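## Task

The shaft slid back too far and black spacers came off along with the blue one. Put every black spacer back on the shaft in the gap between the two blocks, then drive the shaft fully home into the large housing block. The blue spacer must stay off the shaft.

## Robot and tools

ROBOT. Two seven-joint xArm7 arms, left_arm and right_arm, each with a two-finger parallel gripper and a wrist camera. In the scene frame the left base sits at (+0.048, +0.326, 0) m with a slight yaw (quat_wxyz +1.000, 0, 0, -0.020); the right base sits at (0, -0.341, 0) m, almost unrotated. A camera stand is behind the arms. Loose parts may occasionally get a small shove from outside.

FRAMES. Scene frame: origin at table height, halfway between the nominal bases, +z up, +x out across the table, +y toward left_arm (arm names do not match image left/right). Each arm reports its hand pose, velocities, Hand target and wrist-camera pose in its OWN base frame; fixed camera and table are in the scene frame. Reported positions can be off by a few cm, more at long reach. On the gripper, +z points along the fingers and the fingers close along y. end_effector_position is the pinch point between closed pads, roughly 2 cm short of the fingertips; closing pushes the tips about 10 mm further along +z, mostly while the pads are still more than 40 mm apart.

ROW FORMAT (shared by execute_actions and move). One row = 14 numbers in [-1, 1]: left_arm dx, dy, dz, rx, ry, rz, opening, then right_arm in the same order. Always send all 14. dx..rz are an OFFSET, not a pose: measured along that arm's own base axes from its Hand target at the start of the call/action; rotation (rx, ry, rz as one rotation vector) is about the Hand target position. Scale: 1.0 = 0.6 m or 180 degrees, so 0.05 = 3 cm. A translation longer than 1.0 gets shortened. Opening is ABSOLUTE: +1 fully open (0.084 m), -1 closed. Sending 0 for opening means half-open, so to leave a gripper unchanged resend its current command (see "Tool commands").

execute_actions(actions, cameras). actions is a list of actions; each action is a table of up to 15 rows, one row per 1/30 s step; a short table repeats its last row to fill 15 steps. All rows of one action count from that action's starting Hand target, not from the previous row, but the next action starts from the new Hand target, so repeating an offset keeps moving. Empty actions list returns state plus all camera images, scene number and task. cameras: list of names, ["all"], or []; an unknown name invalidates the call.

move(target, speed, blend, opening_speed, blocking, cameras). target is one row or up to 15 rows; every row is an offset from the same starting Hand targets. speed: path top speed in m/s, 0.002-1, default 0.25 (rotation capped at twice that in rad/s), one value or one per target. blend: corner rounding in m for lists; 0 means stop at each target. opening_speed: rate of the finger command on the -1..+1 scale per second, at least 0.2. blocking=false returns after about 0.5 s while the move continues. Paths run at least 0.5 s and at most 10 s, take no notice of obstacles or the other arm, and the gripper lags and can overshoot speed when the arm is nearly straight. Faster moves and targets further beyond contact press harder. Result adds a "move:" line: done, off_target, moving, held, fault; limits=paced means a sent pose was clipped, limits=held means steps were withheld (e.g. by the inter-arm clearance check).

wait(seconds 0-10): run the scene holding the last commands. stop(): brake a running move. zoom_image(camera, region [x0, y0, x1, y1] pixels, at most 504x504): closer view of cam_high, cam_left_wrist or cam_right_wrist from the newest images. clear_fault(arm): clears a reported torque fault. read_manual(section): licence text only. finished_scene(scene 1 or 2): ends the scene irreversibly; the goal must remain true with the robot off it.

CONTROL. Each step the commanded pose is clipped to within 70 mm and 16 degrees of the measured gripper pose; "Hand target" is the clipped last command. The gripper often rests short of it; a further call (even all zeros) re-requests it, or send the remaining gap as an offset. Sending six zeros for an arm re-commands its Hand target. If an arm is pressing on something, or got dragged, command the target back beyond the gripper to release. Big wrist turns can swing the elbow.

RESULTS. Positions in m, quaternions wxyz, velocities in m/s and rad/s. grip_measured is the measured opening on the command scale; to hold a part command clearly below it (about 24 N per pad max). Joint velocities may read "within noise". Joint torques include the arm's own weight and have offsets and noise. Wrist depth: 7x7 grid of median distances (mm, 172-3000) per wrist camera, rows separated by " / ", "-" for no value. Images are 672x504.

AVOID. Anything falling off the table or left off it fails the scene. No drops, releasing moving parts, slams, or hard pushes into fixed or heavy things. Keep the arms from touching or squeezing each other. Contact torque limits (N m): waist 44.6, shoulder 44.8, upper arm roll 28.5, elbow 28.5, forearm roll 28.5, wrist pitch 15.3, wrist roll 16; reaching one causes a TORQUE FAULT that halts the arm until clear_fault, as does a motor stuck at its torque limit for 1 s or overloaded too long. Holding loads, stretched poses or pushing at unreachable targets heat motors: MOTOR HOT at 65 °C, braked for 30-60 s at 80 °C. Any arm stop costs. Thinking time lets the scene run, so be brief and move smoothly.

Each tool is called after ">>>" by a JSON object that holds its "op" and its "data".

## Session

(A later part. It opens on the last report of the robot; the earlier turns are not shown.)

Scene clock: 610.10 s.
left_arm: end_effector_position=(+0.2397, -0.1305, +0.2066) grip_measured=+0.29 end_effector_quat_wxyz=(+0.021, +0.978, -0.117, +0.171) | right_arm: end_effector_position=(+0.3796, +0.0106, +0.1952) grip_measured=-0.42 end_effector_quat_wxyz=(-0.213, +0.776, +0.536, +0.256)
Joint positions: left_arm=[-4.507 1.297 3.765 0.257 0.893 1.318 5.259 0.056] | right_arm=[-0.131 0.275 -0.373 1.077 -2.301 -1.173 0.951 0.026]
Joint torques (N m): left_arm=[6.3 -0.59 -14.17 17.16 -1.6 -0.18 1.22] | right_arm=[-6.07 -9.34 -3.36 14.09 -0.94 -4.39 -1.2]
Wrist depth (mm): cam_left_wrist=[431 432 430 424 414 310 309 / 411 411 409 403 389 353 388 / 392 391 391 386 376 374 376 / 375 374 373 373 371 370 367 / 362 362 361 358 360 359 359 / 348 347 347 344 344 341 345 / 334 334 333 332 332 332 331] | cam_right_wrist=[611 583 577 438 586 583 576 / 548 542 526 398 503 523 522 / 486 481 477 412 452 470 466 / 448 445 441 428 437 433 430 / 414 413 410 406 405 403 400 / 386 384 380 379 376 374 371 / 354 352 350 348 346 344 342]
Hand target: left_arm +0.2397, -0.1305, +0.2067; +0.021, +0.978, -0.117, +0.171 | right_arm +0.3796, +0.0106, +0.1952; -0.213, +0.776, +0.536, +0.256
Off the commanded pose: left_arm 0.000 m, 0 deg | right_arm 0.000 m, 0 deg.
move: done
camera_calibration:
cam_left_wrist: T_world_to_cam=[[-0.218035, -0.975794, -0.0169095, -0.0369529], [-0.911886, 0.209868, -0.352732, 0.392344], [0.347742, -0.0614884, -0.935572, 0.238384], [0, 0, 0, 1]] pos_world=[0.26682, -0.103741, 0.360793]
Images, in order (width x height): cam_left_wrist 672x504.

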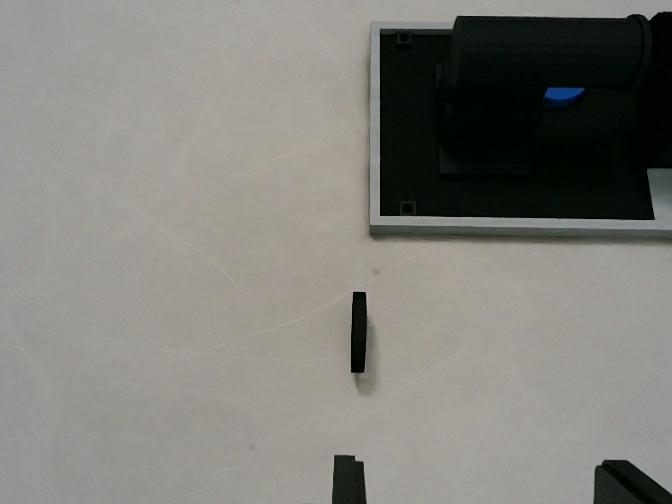

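>>> {"op": "move", "data": {"target": [0.16,0.0132,-0.13,-0.1153,0.2081,0.4544,0.3,-0.08,0.16,0.1,0,0,0,-0.4], "speed": 0.3, "cameras": ["cam_left_wrist","cam_right_wrist"]}}

Scene clock: 613.87 s.
left_arm: end_effector_position=(+0.3357, -0.1225, +0.1287) grip_measured=+0.29 end_effector_quat_wxyz=(+0.098, +0.799, +0.578, -0.135) | right_arm: end_effector_position=(+0.3316, +0.1066, +0.2552) grip_measured=-0.42 end_effector_quat_wxyz=(-0.213, +0.776, +0.536, +0.256)
Joint positions: left_arm=[-4.658 0.782 4.464 0.597 0.534 0.92 4.393 0.056] | right_arm=[0.034 -0.061 -0.264 0.914 -2.374 -1.086 1.292 0.026]
Joint torques (N m): left_arm=[-6.56 -8.44 -10.87 19.62 -2.14 -3.37 -0.61] | right_arm=[6.4 -14.93 2.14 9.32 -0.7 -0.13 1.54]
Wrist depth (mm): cam_left_wrist=[220 219 218 218 217 216 216 / 229 228 227 227 226 225 225 / 237 238 237 237 236 235 234 / 247 247 246 245 245 243 243 / 259 258 257 253 250 254 248 / 272 271 270 269 268 267 254 / 287 282 281 280 282 278 267] | cam_right_wrist=[714 710 679 696 687 685 679 / 625 639 633 629 477 617 613 / 572 566 563 558 445 551 548 / 526 521 519 509 420 493 506 / 487 485 482 478 458 446 469 / 453 451 448 447 438 431 431 / 416 414 411 410 409 398 404]
Hand target: left_arm +0.3357, -0.1225, +0.1287; +0.098, +0.799, +0.578, -0.135 | right_arm +0.3316, +0.1066, +0.2552; -0.213, +0.776, +0.536, +0.256
Off the commanded pose: left_arm 0.000 m, 0 deg | right_arm 0.000 m, 0 deg.
move: done
camera_calibration:
cam_left_wrist: T_world_to_cam=[[0.95038, -0.310066, -0.0252364, -0.319159], [-0.286654, -0.904352, 0.316191, 0.0182022], [-0.120863, -0.293267, -0.94836, 0.263113], [0, 0, 0, 1]] pos_world=[0.34034, -0.00533689, 0.235716]
cam_right_wrist: T_world_to_cam=[[0.942024, -0.333684, -0.0353065, -0.241015], [-0.281591, -0.728939, -0.623983, 0.397084], [0.182477, 0.597748, -0.78064, 0.207935], [0, 0, 0, 1]] pos_world=[0.300914, 0.0847346, 0.401586]
Images, in order (width x height): cam_left_wrist 672x504, cam_right_wrist 672x504.

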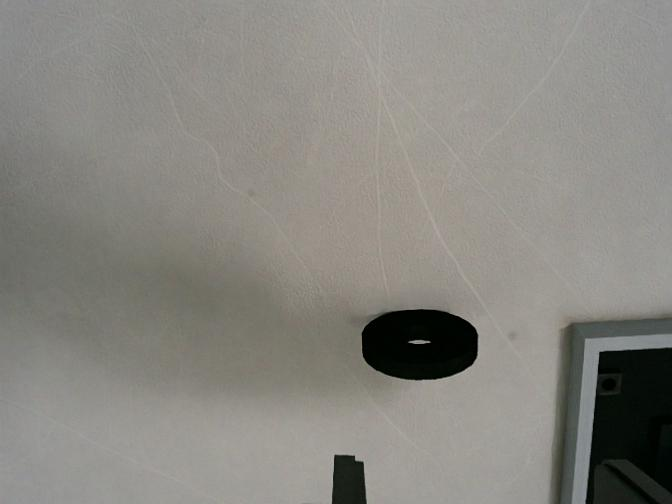

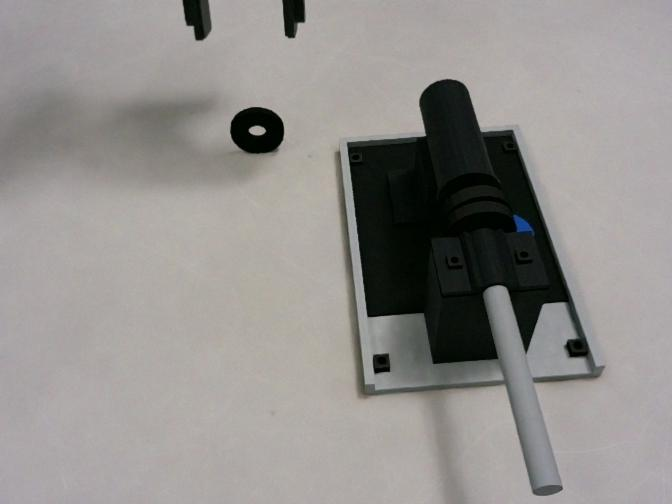

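>>> {"op": "move", "data": {"target": [[-0.0015,0.0113,-0.1,0,0,0,0.4,0,0,0,0,0,0,-0.4],[-0.0015,0.0113,-0.157,0,0,0,0.4,0,0,0,0,0,0,-0.4]], "speed": [0.15,0.04], "cameras": ["cam_right_wrist"]}}

>>> {"op": "zoom_image", "data": {"camera": "cam_right_wrist", "region": [180, 40, 360, 180]}}

Scene clock: 616.43 s.
left_arm: end_effector_position=(+0.3348, -0.1158, +0.0345) grip_measured=+0.39 end_effector_quat_wxyz=(+0.098, +0.799, +0.578, -0.135) | right_arm: end_effector_position=(+0.3316, +0.1066, +0.2552) grip_measured=-0.42 end_effector_quat_wxyz=(-0.213, +0.776, +0.536, +0.256)
Joint positions: left_arm=[-4.908 0.709 4.881 0.541 0.676 0.63 4.419 0.061] | right_arm=[0.034 -0.061 -0.264 0.914 -2.374 -1.086 1.292 0.026]
Joint torques (N m): left_arm=[-7.32 -11.5 -9.98 15.58 2.25 -3.48 -0.47] | right_arm=[6.53 -15.04 2.28 9.44 -0.78 0.03 1.59]
Wrist depth (mm): cam_left_wrist=[- - - - - - - / - - - - - - - / - - - - - - - / - - - - - - - / - - - - - - - / - - - - - - - / 173 172 - - - - -] | cam_right_wrist=[713 685 510 665 687 683 679 / 626 625 578 610 476 616 613 / 573 570 566 557 444 550 547 / 528 523 519 510 420 493 506 / 487 483 481 477 458 447 470 / 452 451 448 446 437 430 429 / 417 413 411 410 407 397 403]
Hand target: left_arm +0.3348, -0.1158, +0.0345; +0.098, +0.799, +0.578, -0.135 | right_arm +0.3316, +0.1066, +0.2552; -0.213, +0.776, +0.536, +0.256
Off the commanded pose: left_arm 0.000 m, 0 deg | right_arm 0.000 m, 0 deg.
move: done
camera_calibration:
cam_right_wrist: T_world_to_cam=[[0.942024, -0.333684, -0.0353065, -0.241015], [-0.281591, -0.728939, -0.623983, 0.397084], [0.182477, 0.597748, -0.78064, 0.207935], [0, 0, 0, 1]] pos_world=[0.300914, 0.0847346, 0.401586]
Images, in order (width x height): cam_right_wrist 672x504.

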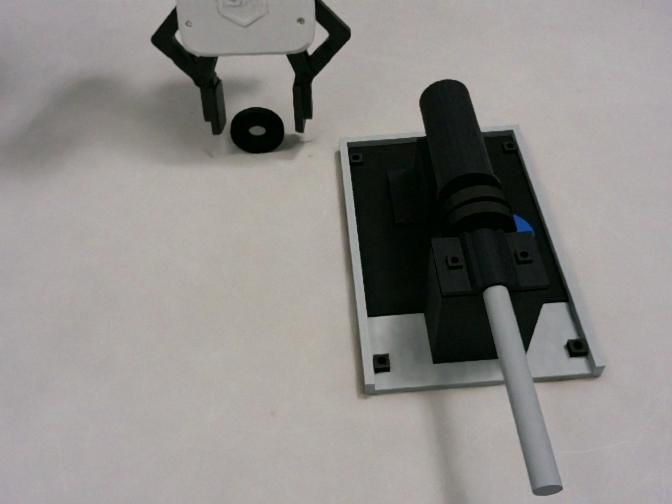

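Scaled by 2.800 from the camera's 672x504 image, which has a finer 960x720 frame.

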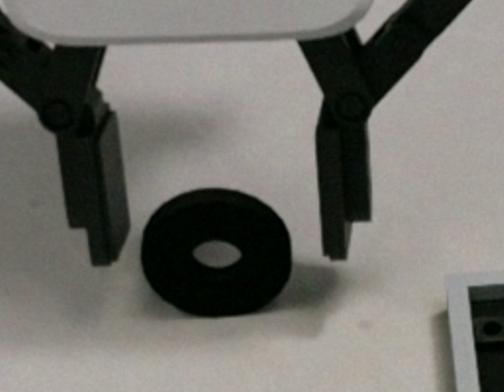

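>>> {"op": "move", "data": {"target": [0,0,0,0,0,0,-0.4,0,0,0,0,0,0,-0.4], "opening_speed": 0.5}}

>>> {"op": "move", "data": {"target": [0,0,0.28,0,0,0,-0.4,0,0,0,0,0,0,-0.4], "speed": 0.1, "cameras": ["cam_left_wrist","cam_right_wrist"]}}

>>> {"op": "zoom_image", "data": {"camera": "cam_right_wrist", "region": [130, 0, 330, 120]}}

Scene clock: 618.47 s.
left_arm: end_effector_position=(+0.3348, -0.1158, +0.0345) grip_measured=-0.01 end_effector_quat_wxyz=(+0.098, +0.799, +0.578, -0.135) | right_arm: end_effector_position=(+0.3316, +0.1066, +0.2552) grip_measured=-0.42 end_effector_quat_wxyz=(-0.213, +0.776, +0.536, +0.256)
Joint positions: left_arm=[-4.908 0.709 4.881 0.541 0.676 0.63 4.419 0.043] | right_arm=[0.034 -0.061 -0.264 0.914 -2.374 -1.086 1.292 0.026]
Joint torques (N m): left_arm=[-6.69 -11.51 -10.24 13.46 2.16 -3.32 -0.83] | right_arm=[6.37 -14.81 2.23 9.64 -0.67 0.03 1.52]
Wrist depth (mm): cam_left_wrist=[- - - - - - - / - - - - - - - / - - - - - - - / - - - - - - - / - - - - - - - / - - - - - - - / 173 172 - - - - -] | cam_right_wrist=[712 710 511 669 691 686 677 / 626 620 576 609 477 616 611 / 575 567 564 561 444 547 550 / 527 524 520 512 420 494 506 / 489 486 481 477 457 447 470 / 454 452 446 448 437 430 430 / 416 414 412 410 408 397 404]
Hand target: left_arm +0.3348, -0.1158, +0.0345; +0.098, +0.799, +0.578, -0.135 | right_arm +0.3316, +0.1066, +0.2552; -0.213, +0.776, +0.536, +0.256
Off the commanded pose: left_arm 0.000 m, 0 deg | right_arm 0.000 m, 0 deg.
move: done

Scene clock: 620.60 s.
left_arm: end_effector_position=(+0.3348, -0.1158, +0.2024) grip_measured=-0.02 end_effector_quat_wxyz=(+0.098, +0.799, +0.578, -0.135) | right_arm: end_effector_position=(+0.3316, +0.1066, +0.2552) grip_measured=-0.42 end_effector_quat_wxyz=(-0.213, +0.776, +0.536, +0.256)
Joint positions: left_arm=[-4.558 0.842 4.249 0.7 0.442 1.142 4.381 0.043] | right_arm=[0.034 -0.061 -0.264 0.914 -2.374 -1.086 1.292 0.026]
Joint torques (N m): left_arm=[5.9 0.27 -20.84 21.68 -2.35 -0.24 -0.69] | right_arm=[6.33 -15.16 2.04 9.79 -0.61 -0.05 1.56]
Wrist depth (mm): cam_left_wrist=[289 289 287 286 286 285 284 / 302 301 299 299 298 296 296 / 315 313 312 312 312 309 306 / 326 326 325 323 322 321 316 / 341 341 339 337 337 331 323 / 359 357 356 355 354 345 327 / 379 372 371 370 367 360 355] | cam_right_wrist=[714 707 700 696 691 685 680 / 626 637 633 630 476 617 615 / 575 567 565 559 444 545 547 / 526 522 519 509 420 494 505 / 487 484 482 478 457 446 469 / 452 450 448 444 435 430 432 / 418 413 411 409 408 397 404]
Hand target: left_arm +0.3348, -0.1158, +0.2025; +0.098, +0.799, +0.578, -0.135 | right_arm +0.3316, +0.1066, +0.2552; -0.213, +0.776, +0.536, +0.256
Off the commanded pose: left_arm 0.000 m, 0 deg | right_arm 0.000 m, 0 deg.
move: done
camera_calibration:
cam_left_wrist: T_world_to_cam=[[0.950364, -0.310106, -0.0253548, -0.314325], [-0.286664, -0.904369, 0.316133, 0.000721155], [-0.120965, -0.293173, -0.948376, 0.334903], [0, 0, 0, 1]] pos_world=[0.339441, 0.00136255, 0.309416]
cam_right_wrist: T_world_to_cam=[[0.942024, -0.333684, -0.0353065, -0.241015], [-0.281591, -0.728939, -0.623983, 0.397084], [0.182477, 0.597748, -0.78064, 0.207935], [0, 0, 0, 1]] pos_world=[0.300914, 0.0847346, 0.401586]
Images, in order (width x height): cam_left_wrist 672x504, cam_right_wrist 672x504.

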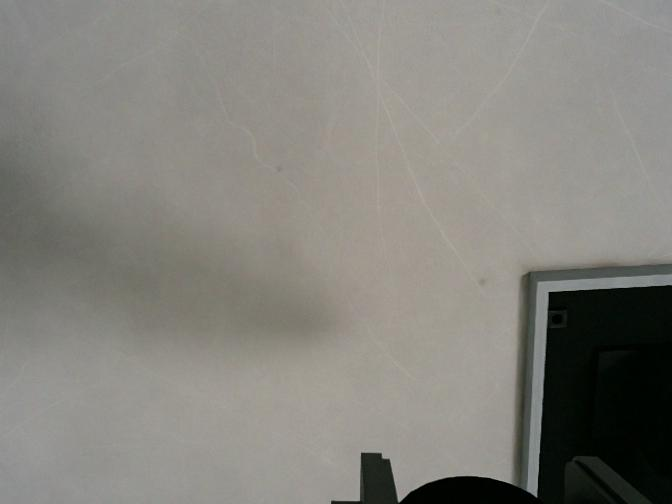

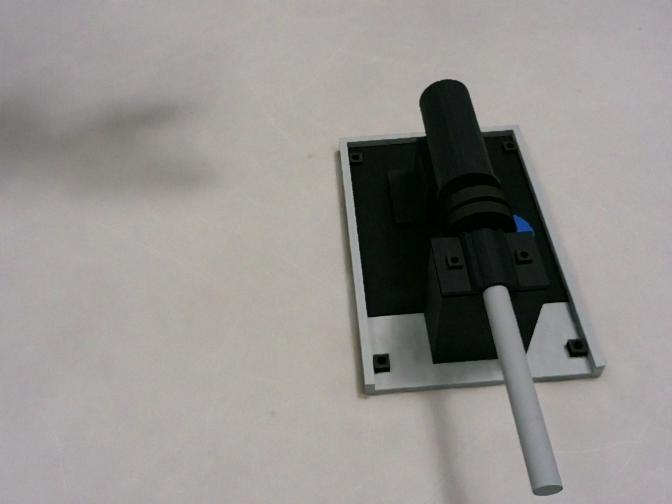

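Scaled by 2.520 from the camera's 672x504 image, which has a finer 960x720 frame.

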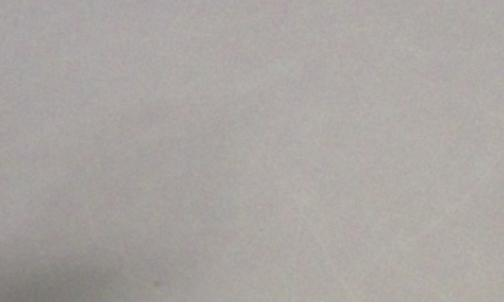

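>>> {"op": "move", "data": {"target": [[0,0,0,0,0,0,-0.4,0.1462,0.079,-0.144,0,0,0,-0.2],[0,0,0,0,0,0,-0.4,0.18,0.2,-0.3,0,0,0,-0.2],[0,0,0,0,0,0,-0.4,0.18,0.2,-0.3,0,0,0,-1],[0,0,0,0,0,0,-0.4,0.1782,0.1931,-0.3,0,0,0,-1]], "blend": [0.02,0,0,0], "speed": [0.3,0.12,0.1,0.01], "cameras": ["cam_right_wrist"]}}

>>> {"op": "zoom_image", "data": {"camera": "cam_right_wrist", "region": [300, 20, 500, 220]}}

Scene clock: 624.07 s.
left_arm: end_effector_position=(+0.3348, -0.1158, +0.2025) grip_measured=-0.02 end_effector_quat_wxyz=(+0.098, +0.799, +0.578, -0.135) | right_arm: end_effector_position=(+0.4384, +0.2230, +0.0753) grip_measured=-0.65 end_effector_quat_wxyz=(-0.213, +0.776, +0.536, +0.256)
Joint positions: left_arm=[-4.558 0.842 4.249 0.7 0.442 1.142 4.381 0.043] | right_arm=[0.116 0.543 -0.083 1.094 -1.919 -0.734 0.955 0.015]
Joint torques (N m): left_arm=[6.03 0.68 -20.3 21.64 -1.53 -0.63 -0.68] | right_arm=[-30.01 -23.49 -24.5 12.96 -1.35 5.67 -0.83]
Wrist depth (mm): cam_left_wrist=[289 289 288 287 286 285 284 / 301 301 300 300 298 297 296 / 315 314 313 312 311 310 306 / 326 325 325 323 322 321 316 / 342 341 339 338 336 331 323 / 359 358 356 356 353 345 328 / 378 372 371 369 368 360 355] | cam_right_wrist=[396 393 389 221 344 377 373 / 358 344 333 197 198 329 337 / 316 315 300 180 177 285 302 / 291 290 269 176 175 263 278 / 270 268 - - - - 252 / 246 245 231 178 - 226 231 / 230 229 218 216 - 216 212]
Hand target: left_arm +0.3348, -0.1158, +0.2025; +0.098, +0.799, +0.578, -0.135 | right_arm +0.4385, +0.2225, +0.0752; -0.213, +0.776, +0.536, +0.256
Off the commanded pose: left_arm 0.000 m, 0 deg | right_arm 0.001 m, 0 deg.
move: done
camera_calibration:
cam_right_wrist: T_world_to_cam=[[0.942276, -0.332946, -0.0355461, -0.309367], [-0.281071, -0.728803, -0.624376, 0.399527], [0.181977, 0.598325, -0.780315, -0.0214958], [0, 0, 0, 1]] pos_world=[0.407716, 0.201036, 0.221685]
Images, in order (width x height): cam_right_wrist 672x504.

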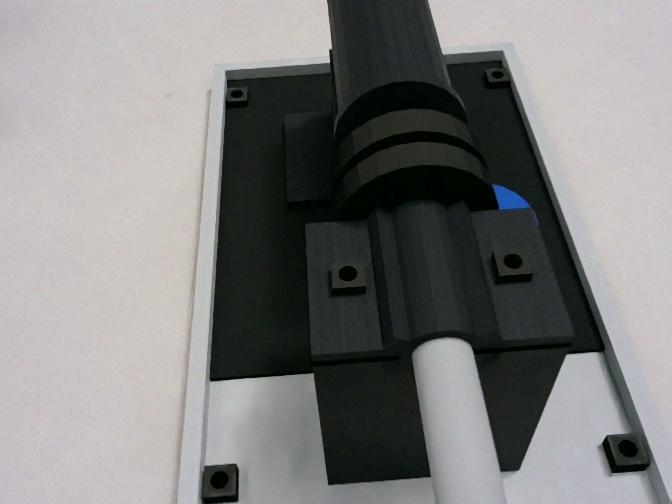

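Scaled by 2.520 from the camera's 672x504 image, which has a finer 960x720 frame.

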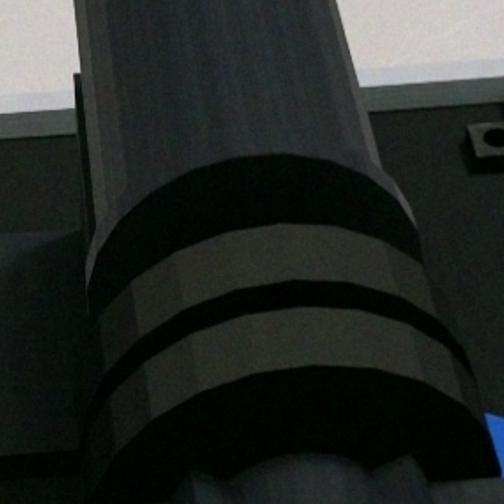

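>>> {"op": "move", "data": {"target": [[0.1782,-0.289,0,0,0,0,-0.4,0,0,0,0,0,0,-1],[0.1782,-0.289,-0.125,0,0,0,-0.4,0,0,0,0,0,0,-1]], "blend": [0.02,0], "speed": [0.2,0.1], "cameras": ["cam_left_wrist","cam_right_wrist"]}}

>>> {"op": "zoom_image", "data": {"camera": "cam_right_wrist", "region": [300, 20, 500, 220]}}

>>> {"op": "zoom_image", "data": {"camera": "cam_left_wrist", "region": [350, 354, 600, 504]}}

Scene clock: 626.53 s.
left_arm: end_effector_position=(+0.4418, -0.2892, +0.1275) grip_measured=-0.01 end_effector_quat_wxyz=(+0.098, +0.799, +0.578, -0.135) | right_arm: end_effector_position=(+0.4383, +0.2228, +0.0754) grip_measured=-0.66 end_effector_quat_wxyz=(-0.213, +0.776, +0.536, +0.256)
Joint positions: left_arm=[-5.66 0.653 5.067 1.126 0.377 0.836 4.289 0.043] | right_arm=[0.113 0.543 -0.08 1.094 -1.92 -0.733 0.956 0.015]
Joint torques (N m): left_arm=[-8.28 -6.62 -2.89 -0.35 2.72 1.9 -0.62] | right_arm=[-29.28 -23.35 -23.05 19.31 -0.84 9.16 1.99]
Wrist depth (mm): cam_left_wrist=[219 220 209 210 210 209 212 / 228 226 219 215 215 216 221 / 237 238 227 - - 225 230 / 247 247 237 - - 233 244 / 259 258 246 - - 240 252 / 272 271 261 - - 259 264 / 287 283 277 - - 272 278] | cam_right_wrist=[398 392 - 177 185 364 374 / 357 345 333 197 198 330 337 / 317 315 300 181 177 285 302 / 291 289 269 177 175 263 278 / 270 268 - - - - 252 / 246 244 231 179 - 226 230 / 230 229 218 216 - 216 212]
Hand target: left_arm +0.4417, -0.2892, +0.1275; +0.098, +0.799, +0.578, -0.135 | right_arm +0.4385, +0.2225, +0.0752; -0.213, +0.776, +0.536, +0.256
Off the commanded pose: left_arm 0.000 m, 0 deg | right_arm 0.000 m, 0 deg.
move: done
camera_calibration:
cam_left_wrist: T_world_to_cam=[[0.950423, -0.30996, -0.0249088, -0.471788], [-0.286638, -0.904326, 0.31628, -0.101783], [-0.12056, -0.29346, -0.948339, 0.225737], [0, 0, 0, 1]] pos_world=[0.446438, -0.172036, 0.234516]
cam_right_wrist: T_world_to_cam=[[0.94229, -0.332874, -0.0358219, -0.309393], [-0.281152, -0.728674, -0.62449, 0.399414], [0.181774, 0.598523, -0.780211, -0.0213569], [0, 0, 0, 1]] pos_world=[0.407716, 0.200836, 0.221684]
Images, in order (width x height): cam_left_wrist 672x504, cam_right_wrist 672x504.

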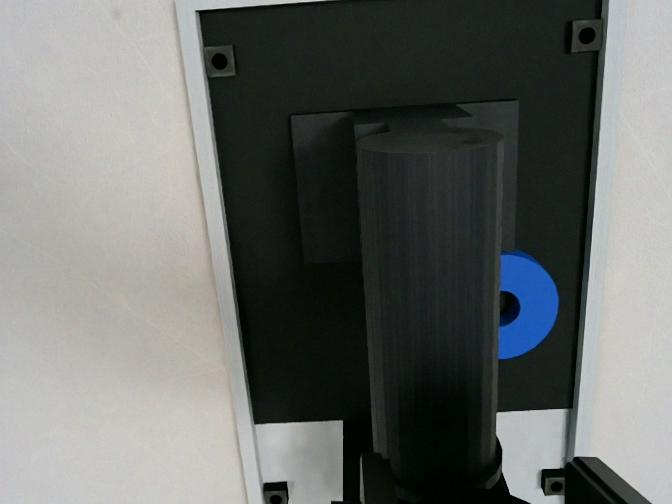

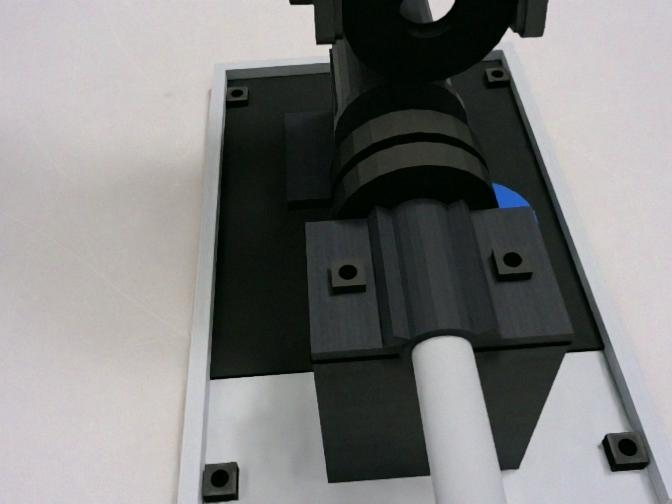

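Scaled by 2.520 from the camera's 672x504 image, which has a finer 960x720 frame.

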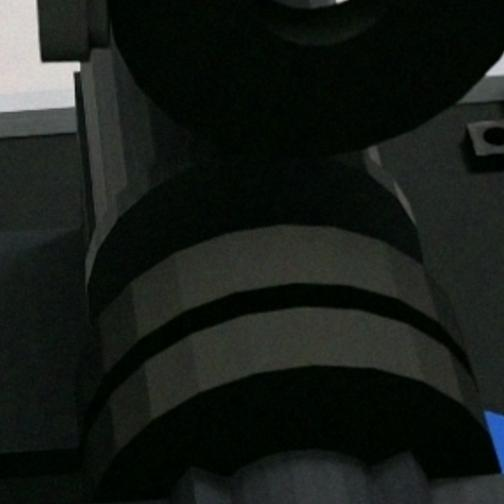

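Scaled by 2.016 from the camera's 672x504 image, which has a finer 960x720 frame.

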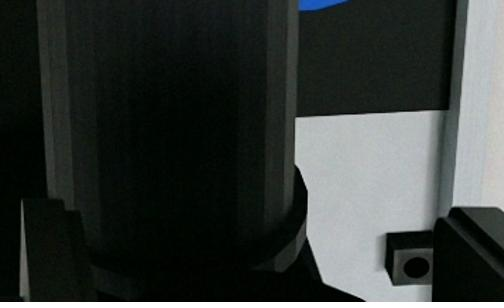

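>>> {"op": "move", "data": {"target": [[0,0,0.03,0,0,0,-0.4,0,0,0,0,0,0,-1],[-0.0046,-0.0195,0.03,0,0,0,-0.4,0,0,0,0,0,0,-1]], "speed": 0.04, "cameras": ["cam_right_wrist"]}}

>>> {"op": "zoom_image", "data": {"camera": "cam_right_wrist", "region": [300, 0, 560, 220]}}

Scene clock: 628.33 s.
left_arm: end_effector_position=(+0.4390, -0.3008, +0.1455) grip_measured=-0.01 end_effector_quat_wxyz=(+0.098, +0.799, +0.578, -0.135) | right_arm: end_effector_position=(+0.4383, +0.2228, +0.0754) grip_measured=-0.66 end_effector_quat_wxyz=(-0.213, +0.776, +0.536, +0.256)
Joint positions: left_arm=[-5.669 0.635 5.039 1.152 0.356 0.87 4.272 0.043] | right_arm=[0.111 0.543 -0.079 1.095 -1.921 -0.733 0.957 0.015]
Joint torques (N m): left_arm=[-7.05 -11.19 -11.95 22.63 2.28 -3.37 -0.48] | right_arm=[-29.22 -23.43 -23.33 19.35 -0.89 9.22 1.98]
Wrist depth (mm): cam_left_wrist=[236 235 224 226 226 225 230 / 243 245 234 - - 233 239 / 256 256 245 - - 243 250 / 266 266 256 - - 246 261 / 279 277 267 - - 263 270 / 293 292 284 - 176 277 287 / 308 305 298 - 185 292 298] | cam_right_wrist=[397 393 378 - 345 379 375 / 357 345 333 197 199 330 337 / 316 314 300 180 177 284 302 / 291 289 269 176 174 263 278 / 269 268 - - - - 252 / 246 245 231 179 - 226 231 / 230 229 218 216 - 217 212]
Hand target: left_arm +0.4389, -0.3009, +0.1455; +0.098, +0.799, +0.578, -0.135 | right_arm +0.4385, +0.2225, +0.0752; -0.213, +0.776, +0.536, +0.256
Off the commanded pose: left_arm 0.000 m, 0 deg | right_arm 0.000 m, 0 deg.
move: done
camera_calibration:
cam_right_wrist: T_world_to_cam=[[0.94229, -0.332874, -0.0358219, -0.309393], [-0.281152, -0.728674, -0.62449, 0.399414], [0.181774, 0.598523, -0.780211, -0.0213569], [0, 0, 0, 1]] pos_world=[0.407716, 0.200836, 0.221684]
Images, in order (width x height): cam_right_wrist 672x504.

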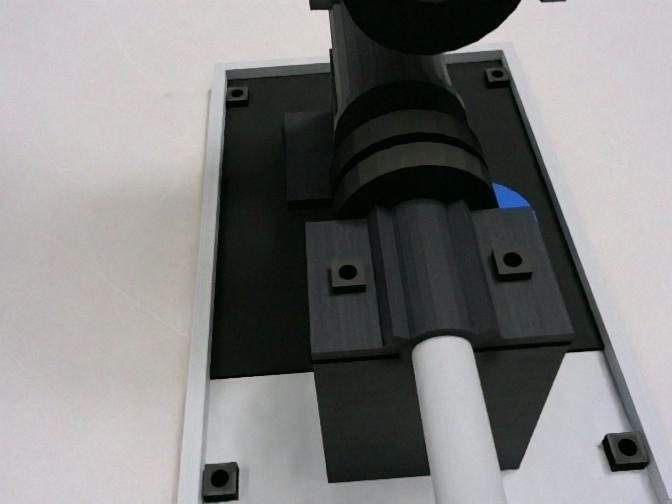

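Scaled by 1.938 from the camera's 672x504 image, which has a finer 960x720 frame.

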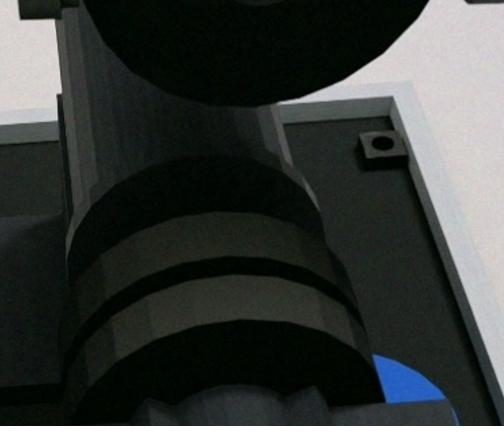

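>>> {"op": "move", "data": {"target": [-0.0112,-0.0111,-0.01,0,0,0,-0.4,0,0,0,0,0,0,-1], "speed": 0.04, "cameras": ["cam_left_wrist","cam_right_wrist"]}}

>>> {"op": "zoom_image", "data": {"camera": "cam_right_wrist", "region": [300, 0, 560, 220]}}

Scene clock: 629.57 s.
left_arm: end_effector_position=(+0.4322, -0.3075, +0.1395) grip_measured=-0.01 end_effector_quat_wxyz=(+0.098, +0.799, +0.578, -0.135) | right_arm: end_effector_position=(+0.4383, +0.2228, +0.0754) grip_measured=-0.66 end_effector_quat_wxyz=(-0.213, +0.776, +0.536, +0.256)
Joint positions: left_arm=[-5.685 0.634 5.045 1.132 0.362 0.845 4.254 0.043] | right_arm=[0.11 0.543 -0.078 1.095 -1.922 -0.732 0.957 0.015]
Joint torques (N m): left_arm=[-7.03 -18.76 -11.73 15.86 2.33 -3.66 -0.77] | right_arm=[-29.41 -23.44 -23.19 19.23 -0.9 9.16 1.91]
Wrist depth (mm): cam_left_wrist=[230 230 219 219 219 217 222 / 238 239 229 - - 227 231 / 250 250 241 - - 234 241 / 259 258 252 - - 240 252 / 272 271 265 - - 256 264 / 285 284 280 273 191 271 277 / 300 296 292 - 179 210 290] | cam_right_wrist=[399 - - - - 377 373 / 357 346 327 - 199 330 338 / 316 314 300 181 177 285 302 / 291 289 269 176 175 264 278 / 269 268 - - - - 252 / 246 245 231 179 - 226 230 / 230 229 218 215 - 217 212]
Hand target: left_arm +0.4322, -0.3075, +0.1395; +0.098, +0.799, +0.578, -0.135 | right_arm +0.4385, +0.2225, +0.0752; -0.213, +0.776, +0.536, +0.256
Off the commanded pose: left_arm 0.000 m, 0 deg | right_arm 0.000 m, 0 deg.
move: done
camera_calibration:
cam_left_wrist: T_world_to_cam=[[0.950406, -0.309983, -0.0252682, -0.467948], [-0.286565, -0.904381, 0.316189, -0.124899], [-0.120865, -0.293267, -0.94836, 0.230765], [0, 0, 0, 1]] pos_world=[0.43684, -0.190337, 0.246516]
cam_right_wrist: T_world_to_cam=[[0.94229, -0.332874, -0.0358219, -0.309393], [-0.281152, -0.728674, -0.62449, 0.399414], [0.181774, 0.598523, -0.780211, -0.0213569], [0, 0, 0, 1]] pos_world=[0.407716, 0.200836, 0.221684]
Images, in order (width x height): cam_left_wrist 672x504, cam_right_wrist 672x504.

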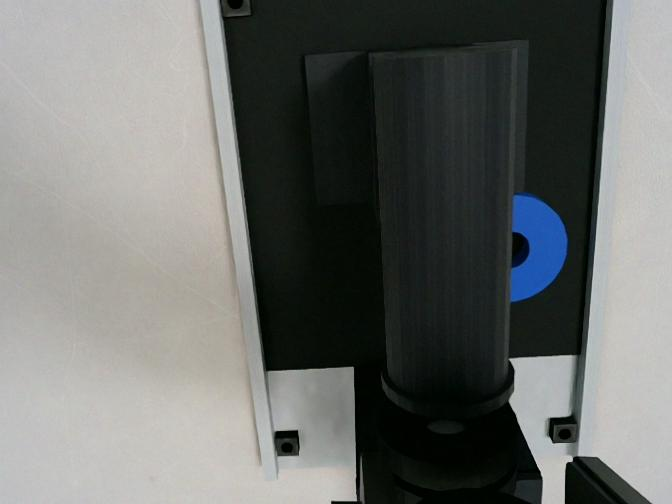

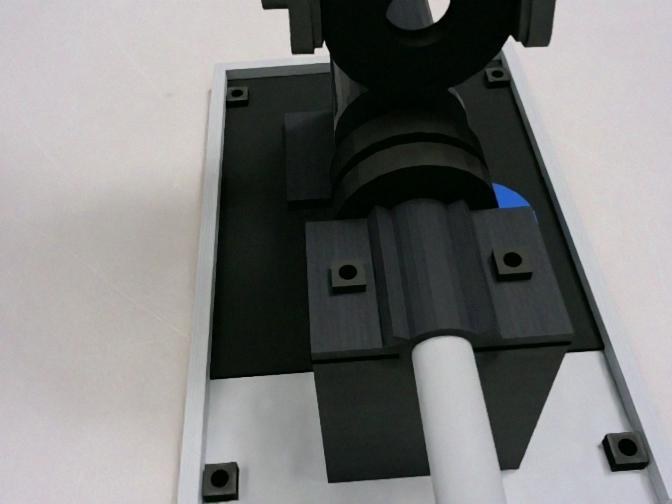

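Scaled by 1.938 from the camera's 672x504 image, which has a finer 960x720 frame.

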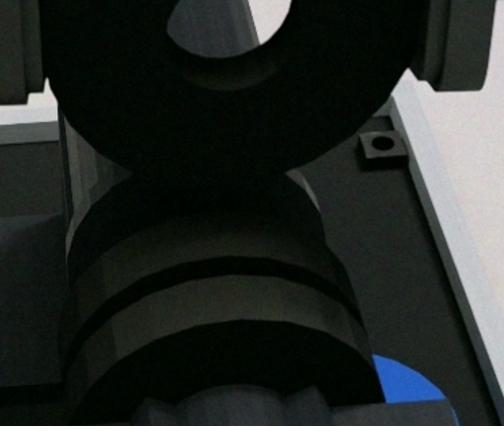

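>>> {"op": "move", "data": {"target": [[0.0017,0.0073,0,0,0,0,-0.4,0,0,0,0,0,0,-1],[0.0017,0.0073,-0.015,0,0,0,-0.4,0,0,0,0,0,0,-1]], "speed": 0.03, "cameras": ["cam_right_wrist"]}}

>>> {"op": "zoom_image", "data": {"camera": "cam_right_wrist", "region": [300, 0, 560, 220]}}

Scene clock: 631.20 s.
left_arm: end_effector_position=(+0.4332, -0.3031, +0.1305) grip_measured=-0.01 end_effector_quat_wxyz=(+0.098, +0.799, +0.578, -0.135) | right_arm: end_effector_position=(+0.4383, +0.2228, +0.0754) grip_measured=-0.66 end_effector_quat_wxyz=(-0.213, +0.776, +0.536, +0.256)
Joint positions: left_arm=[-5.684 0.644 5.061 1.12 0.373 0.828 4.26 0.043] | right_arm=[0.109 0.543 -0.076 1.095 -1.923 -0.732 0.958 0.015]
Joint torques (N m): left_arm=[-6.95 -11.34 -11.87 15.53 2.23 -3.64 -0.68] | right_arm=[-29.97 -23.59 -23.39 19.54 -1.13 9.24 1.85]
Wrist depth (mm): cam_left_wrist=[221 222 211 213 210 210 211 / 231 231 220 - - 218 223 / 239 241 229 - - 228 232 / 249 249 240 - - 228 242 / 262 261 251 - - 249 252 / 275 273 267 - - 264 267 / 290 286 275 - 179 217 280] | cam_right_wrist=[398 - - - - 377 374 / 357 344 - 178 181 330 337 / 317 314 300 180 177 285 301 / 291 289 269 177 175 263 278 / 269 268 - - - - 252 / 246 245 231 179 - 226 231 / 230 229 218 216 - 217 212]
Hand target: left_arm +0.4332, -0.3031, +0.1305; +0.098, +0.799, +0.578, -0.135 | right_arm +0.4385, +0.2225, +0.0752; -0.213, +0.776, +0.536, +0.256
Off the commanded pose: left_arm 0.000 m, 0 deg | right_arm 0.000 m, 0 deg.
move: done
camera_calibration:
cam_right_wrist: T_world_to_cam=[[0.94229, -0.332874, -0.0358219, -0.309393], [-0.281152, -0.728674, -0.62449, 0.399414], [0.181774, 0.598523, -0.780211, -0.0213569], [0, 0, 0, 1]] pos_world=[0.407716, 0.200836, 0.221684]
Images, in order (width x height): cam_right_wrist 672x504.

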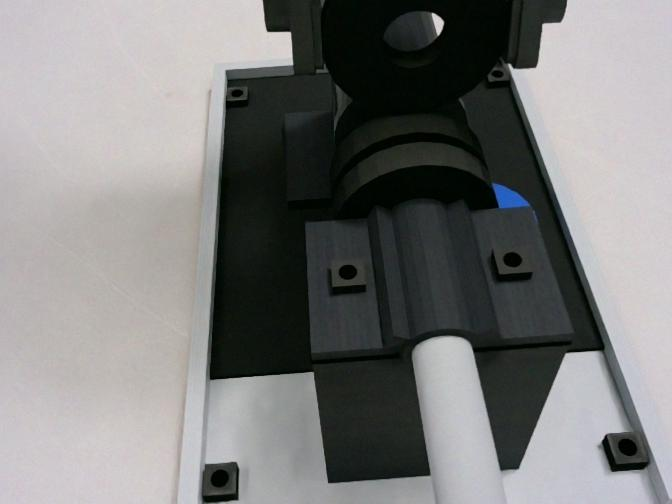

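Scaled by 1.938 from the camera's 672x504 image, which has a finer 960x720 frame.

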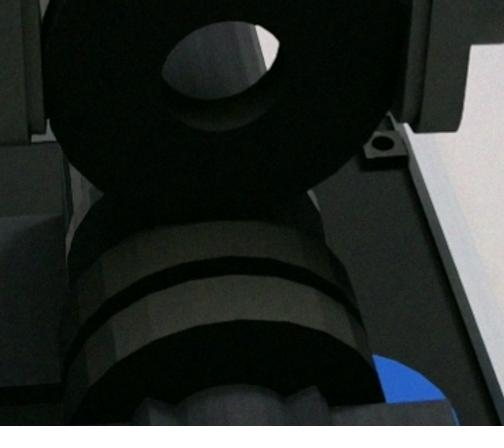

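>>> {"op": "move", "data": {"target": [0,0,-0.03,0,0,0,-0.4,0,0,0,0,0,0,-1], "speed": 0.02, "cameras": ["cam_right_wrist"]}}

>>> {"op": "zoom_image", "data": {"camera": "cam_right_wrist", "region": [300, 0, 560, 220]}}

Scene clock: 632.67 s.
left_arm: end_effector_position=(+0.4332, -0.3031, +0.1125) grip_measured=-0.01 end_effector_quat_wxyz=(+0.098, +0.799, +0.578, -0.135) | right_arm: end_effector_position=(+0.4383, +0.2228, +0.0754) grip_measured=-0.66 end_effector_quat_wxyz=(-0.213, +0.776, +0.536, +0.256)
Joint positions: left_arm=[-5.713 0.667 5.102 1.107 0.4 0.789 4.253 0.043] | right_arm=[0.108 0.543 -0.075 1.095 -1.923 -0.731 0.958 0.015]
Joint torques (N m): left_arm=[-7.23 -11.99 -12.18 15.02 2.13 -3.53 -0.7] | right_arm=[-29.34 -19.25 -22.75 20.17 -0.7 9.21 1.99]
Wrist depth (mm): cam_left_wrist=[205 204 194 194 194 193 193 / 213 213 202 - - 199 202 / 223 220 211 - - 208 211 / 231 230 220 - - 211 219 / 239 241 232 - - 219 229 / 254 253 242 - - 243 243 / 268 264 259 - - 253 256] | cam_right_wrist=[397 - - - 395 375 374 / 357 343 - 178 189 319 338 / 317 314 301 181 178 285 302 / 292 290 269 176 175 264 279 / 269 268 - - - - 252 / 246 244 231 179 - 226 230 / 230 229 218 216 - 217 212]
Hand target: left_arm +0.4332, -0.3031, +0.1125; +0.098, +0.799, +0.578, -0.135 | right_arm +0.4385, +0.2225, +0.0752; -0.213, +0.776, +0.536, +0.256
Off the commanded pose: left_arm 0.000 m, 0 deg | right_arm 0.000 m, 0 deg.
move: done
camera_calibration:
cam_right_wrist: T_world_to_cam=[[0.94229, -0.332874, -0.0358219, -0.309389], [-0.281152, -0.728674, -0.62449, 0.399476], [0.181774, 0.598523, -0.780211, -0.0212789], [0, 0, 0, 1]] pos_world=[0.407716, 0.200836, 0.221784]
Images, in order (width x height): cam_right_wrist 672x504.

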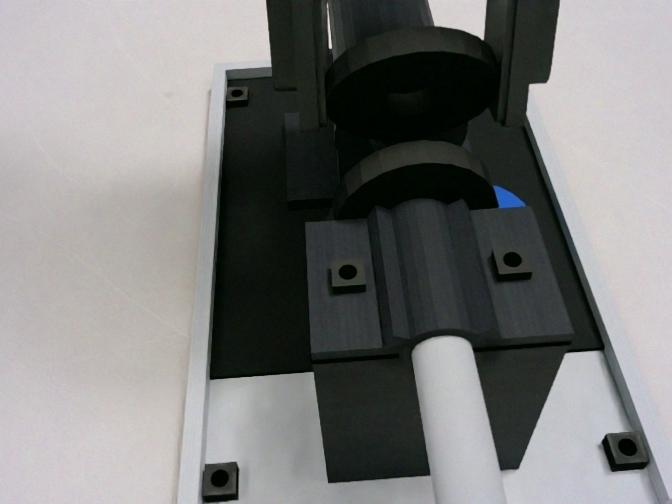

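Scaled by 1.938 from the camera's 672x504 image, which has a finer 960x720 frame.

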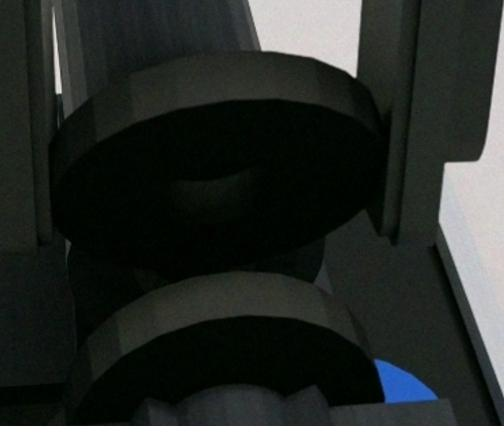

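>>> {"op": "wait", "data": {"seconds": 0.1, "cameras": ["cam_left_wrist","cam_right_wrist"]}}

>>> {"op": "zoom_image", "data": {"camera": "cam_right_wrist", "region": [310, 90, 510, 220]}}

>>> {"op": "zoom_image", "data": {"camera": "cam_left_wrist", "region": [330, 334, 580, 504]}}

Scene clock: 633.10 s.
left_arm: end_effector_position=(+0.4332, -0.3031, +0.1125) grip_measured=-0.01 end_effector_quat_wxyz=(+0.098, +0.799, +0.578, -0.135) | right_arm: end_effector_position=(+0.4383, +0.2228, +0.0754) grip_measured=-0.66 end_effector_quat_wxyz=(-0.213, +0.776, +0.536, +0.256)
Joint positions: left_arm=[-5.713 0.667 5.102 1.107 0.4 0.789 4.253 0.043] | right_arm=[0.108 0.543 -0.075 1.095 -1.923 -0.731 0.958 0.015]
Joint torques (N m): left_arm=[-7.05 -11.68 -12.25 14.82 2.34 -3.68 -0.7] | right_arm=[-29.17 -17.7 -23.07 20.08 -0.74 9.29 2.01]
Wrist depth (mm): cam_left_wrist=[205 204 194 194 194 193 193 / 214 213 202 - - 199 202 / 223 220 211 - - 208 211 / 231 230 219 - - 211 218 / 239 240 231 - - 219 229 / 254 252 243 - - 243 243 / 267 264 259 - - 252 256] | cam_right_wrist=[397 - - - 396 376 374 / 357 344 - 178 189 321 338 / 316 314 300 181 178 285 302 / 291 290 270 176 175 263 278 / 270 268 - - - - 252 / 246 244 231 179 - 226 230 / 230 229 218 216 - 217 212]
Hand target: left_arm +0.4332, -0.3031, +0.1125; +0.098, +0.799, +0.578, -0.135 | right_arm +0.4385, +0.2225, +0.0752; -0.213, +0.776, +0.536, +0.256
Tool commands: left_gripper/opening=-0.4 right_gripper/opening=-1.0
Off the commanded pose: left_arm 0.000 m, 0 deg | right_arm 0.000 m, 0 deg.
wait: 0.10 s; at rest from the start
camera_calibration:
cam_left_wrist: T_world_to_cam=[[0.950379, -0.310068, -0.0252357, -0.468228], [-0.286656, -0.904352, 0.316191, -0.112052], [-0.120863, -0.293267, -0.94836, 0.206569], [0, 0, 0, 1]] pos_world=[0.43784, -0.185937, 0.219516]
cam_right_wrist: T_world_to_cam=[[0.94229, -0.332874, -0.0358219, -0.309389], [-0.281152, -0.728674, -0.62449, 0.399476], [0.181774, 0.598523, -0.780211, -0.0212789], [0, 0, 0, 1]] pos_world=[0.407716, 0.200836, 0.221784]
Images, in order (width x height): cam_left_wrist 672x504, cam_right_wrist 672x504.

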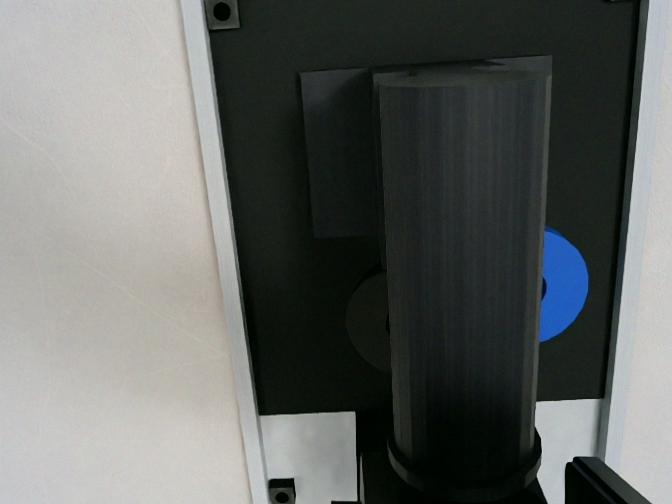

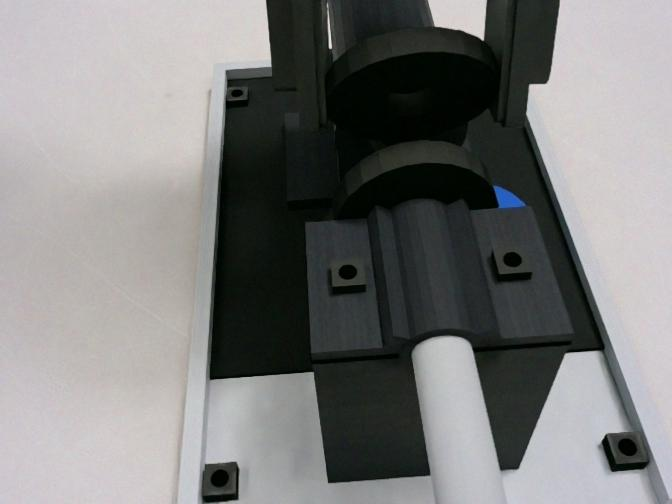

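Scaled by 2.520 from the camera's 672x504 image, which has a finer 960x720 frame.

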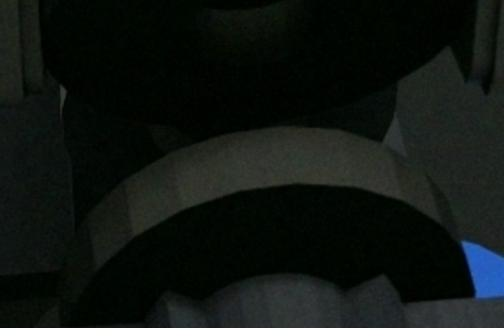

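Scaled by 2.016 from the camera's 672x504 image, which has a finer 960x720 frame.

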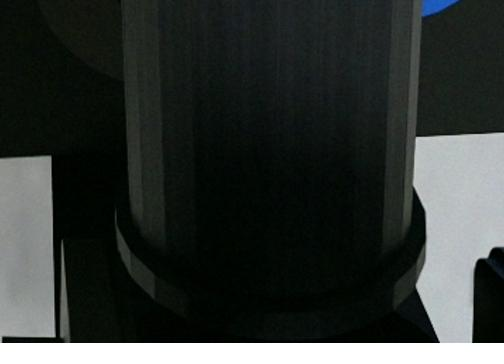

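>>> {"op": "move", "data": {"target": [[-0.0018,-0.0097,0,0,0,0,-0.4,0,0,0,0,0,0,-1],[-0.0018,-0.0097,-0.02,0,0,0,-0.4,0,0,0,0,0,0,-1]], "speed": 0.02, "cameras": ["cam_right_wrist"]}}

>>> {"op": "zoom_image", "data": {"camera": "cam_right_wrist", "region": [300, 0, 560, 220]}}

Scene clock: 635.47 s.
left_arm: end_effector_position=(+0.4322, -0.3089, +0.1005) grip_measured=-0.01 end_effector_quat_wxyz=(+0.098, +0.799, +0.578, -0.135) | right_arm: end_effector_position=(+0.4383, +0.2228, +0.0753) grip_measured=-0.66 end_effector_quat_wxyz=(-0.213, +0.776, +0.536, +0.256)
Joint positions: left_arm=[-5.75 0.685 5.136 1.107 0.42 0.762 4.237 0.043] | right_arm=[0.106 0.543 -0.073 1.095 -1.924 -0.731 0.959 0.015]
Joint torques (N m): left_arm=[-7.59 -11.93 -12.63 15.43 2.11 -4.3 -0.61] | right_arm=[-28.82 -14.89 -22.33 19.93 -0.8 9.3 1.93]
Wrist depth (mm): cam_left_wrist=[193 192 183 183 182 180 181 / 202 201 191 - - 187 189 / 211 210 198 - - 195 197 / 218 217 206 - - 196 203 / 228 227 214 - - 206 216 / 237 239 229 - - 227 229 / 253 251 245 - - 235 237] | cam_right_wrist=[396 - 389 221 223 377 374 / 357 345 - 176 196 310 337 / 317 315 292 181 177 285 302 / 291 289 269 177 175 264 278 / 271 268 - - - - 252 / 246 244 231 179 - 226 230 / 230 229 218 216 - 217 212]
Hand target: left_arm +0.4322, -0.3090, +0.1005; +0.098, +0.799, +0.578, -0.135 | right_arm +0.4385, +0.2225, +0.0752; -0.213, +0.776, +0.536, +0.256
Off the commanded pose: left_arm 0.000 m, 0 deg | right_arm 0.000 m, 0 deg.
move: done
camera_calibration:
cam_right_wrist: T_world_to_cam=[[0.942255, -0.332966, -0.0359031, -0.309342], [-0.281273, -0.728631, -0.624486, 0.399453], [0.181772, 0.598523, -0.780211, -0.0213563], [0, 0, 0, 1]] pos_world=[0.407716, 0.200836, 0.221684]
Images, in order (width x height): cam_right_wrist 672x504.

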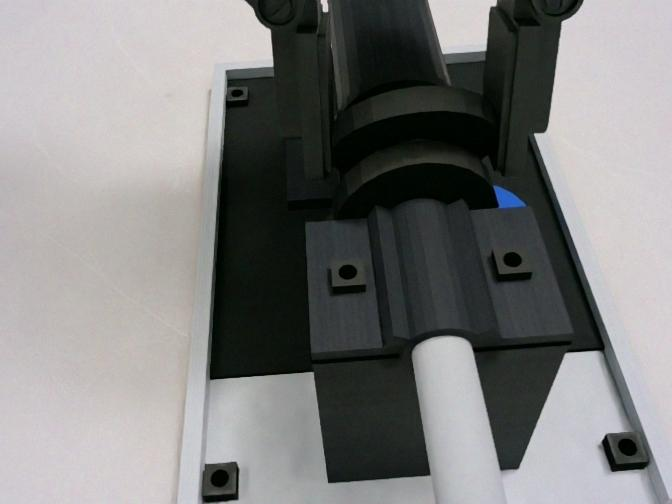

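Scaled by 1.938 from the camera's 672x504 image, which has a finer 960x720 frame.

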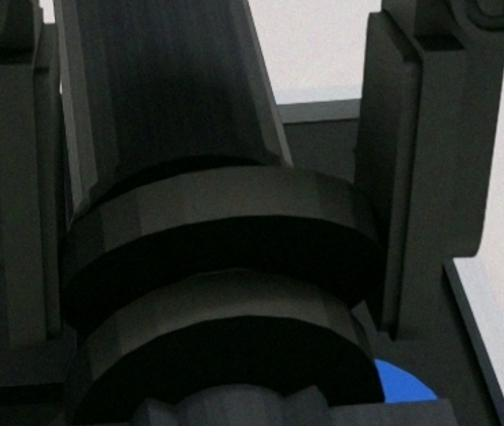

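>>> {"op": "move", "data": {"target": [0,0,-0.0205,0,0,0,-0.4,0,0,0,0,0,0,-1], "speed": 0.02, "cameras": ["cam_right_wrist"]}}

>>> {"op": "zoom_image", "data": {"camera": "cam_right_wrist", "region": [300, 20, 500, 220]}}

Scene clock: 636.47 s.
left_arm: end_effector_position=(+0.4321, -0.3090, +0.0881) grip_measured=-0.01 end_effector_quat_wxyz=(+0.098, +0.799, +0.578, -0.135) | right_arm: end_effector_position=(+0.4383, +0.2227, +0.0753) grip_measured=-0.65 end_effector_quat_wxyz=(-0.213, +0.776, +0.536, +0.256)
Joint positions: left_arm=[-5.77 0.703 5.164 1.101 0.439 0.737 4.232 0.043] | right_arm=[0.106 0.543 -0.073 1.095 -1.925 -0.731 0.959 0.015]
Joint torques (N m): left_arm=[-11.27 -13.38 -19.99 22.71 2 -8.06 -0.76] | right_arm=[-26.04 -16.03 -21.49 21.16 1.46 9.42 1.85]
Wrist depth (mm): cam_left_wrist=[181 181 173 - 172 - - / 189 187 178 - - - 178 / 198 197 185 - - - 184 / 205 204 192 - - - 190 / 214 213 200 - - - 197 / 225 222 210 - - - 209 / 237 236 222 - - - 222] | cam_right_wrist=[395 - 175 211 222 175 373 / 357 343 190 198 199 308 337 / 316 314 - 182 177 283 301 / 291 289 269 176 175 263 278 / 270 267 - - - - 252 / 246 244 230 180 - 226 231 / 230 229 218 216 - 217 212]
Hand target: left_arm +0.4322, -0.3090, +0.0882; +0.098, +0.799, +0.578, -0.135 | right_arm +0.4385, +0.2225, +0.0752; -0.213, +0.776, +0.536, +0.256
Off the commanded pose: left_arm 0.000 m, 0 deg | right_arm 0.000 m, 0 deg.
move: done
camera_calibration:
cam_right_wrist: T_world_to_cam=[[0.942221, -0.333059, -0.035937, -0.309335], [-0.28139, -0.728679, -0.624376, 0.399413], [0.181768, 0.598413, -0.780296, -0.021253], [0, 0, 0, 1]] pos_world=[0.407716, 0.200736, 0.221684]
Images, in order (width x height): cam_right_wrist 672x504.

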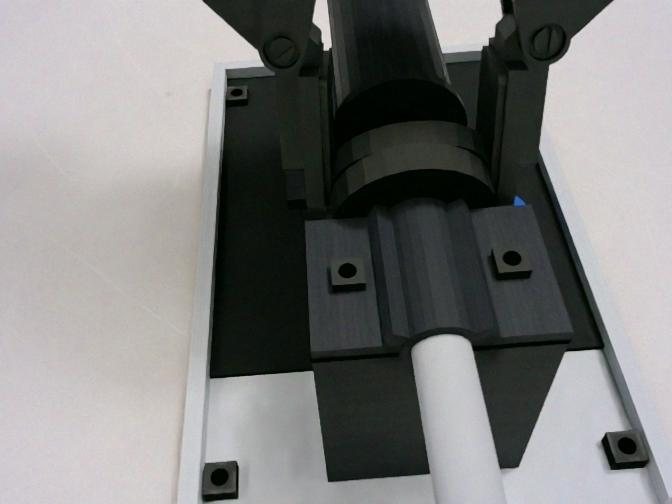

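Scaled by 2.520 from the camera's 672x504 image, which has a finer 960x720 frame.

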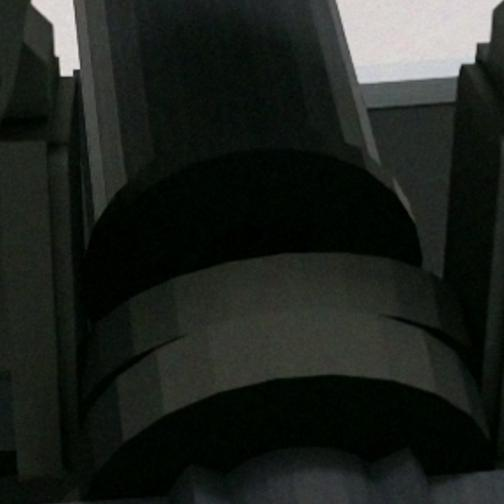

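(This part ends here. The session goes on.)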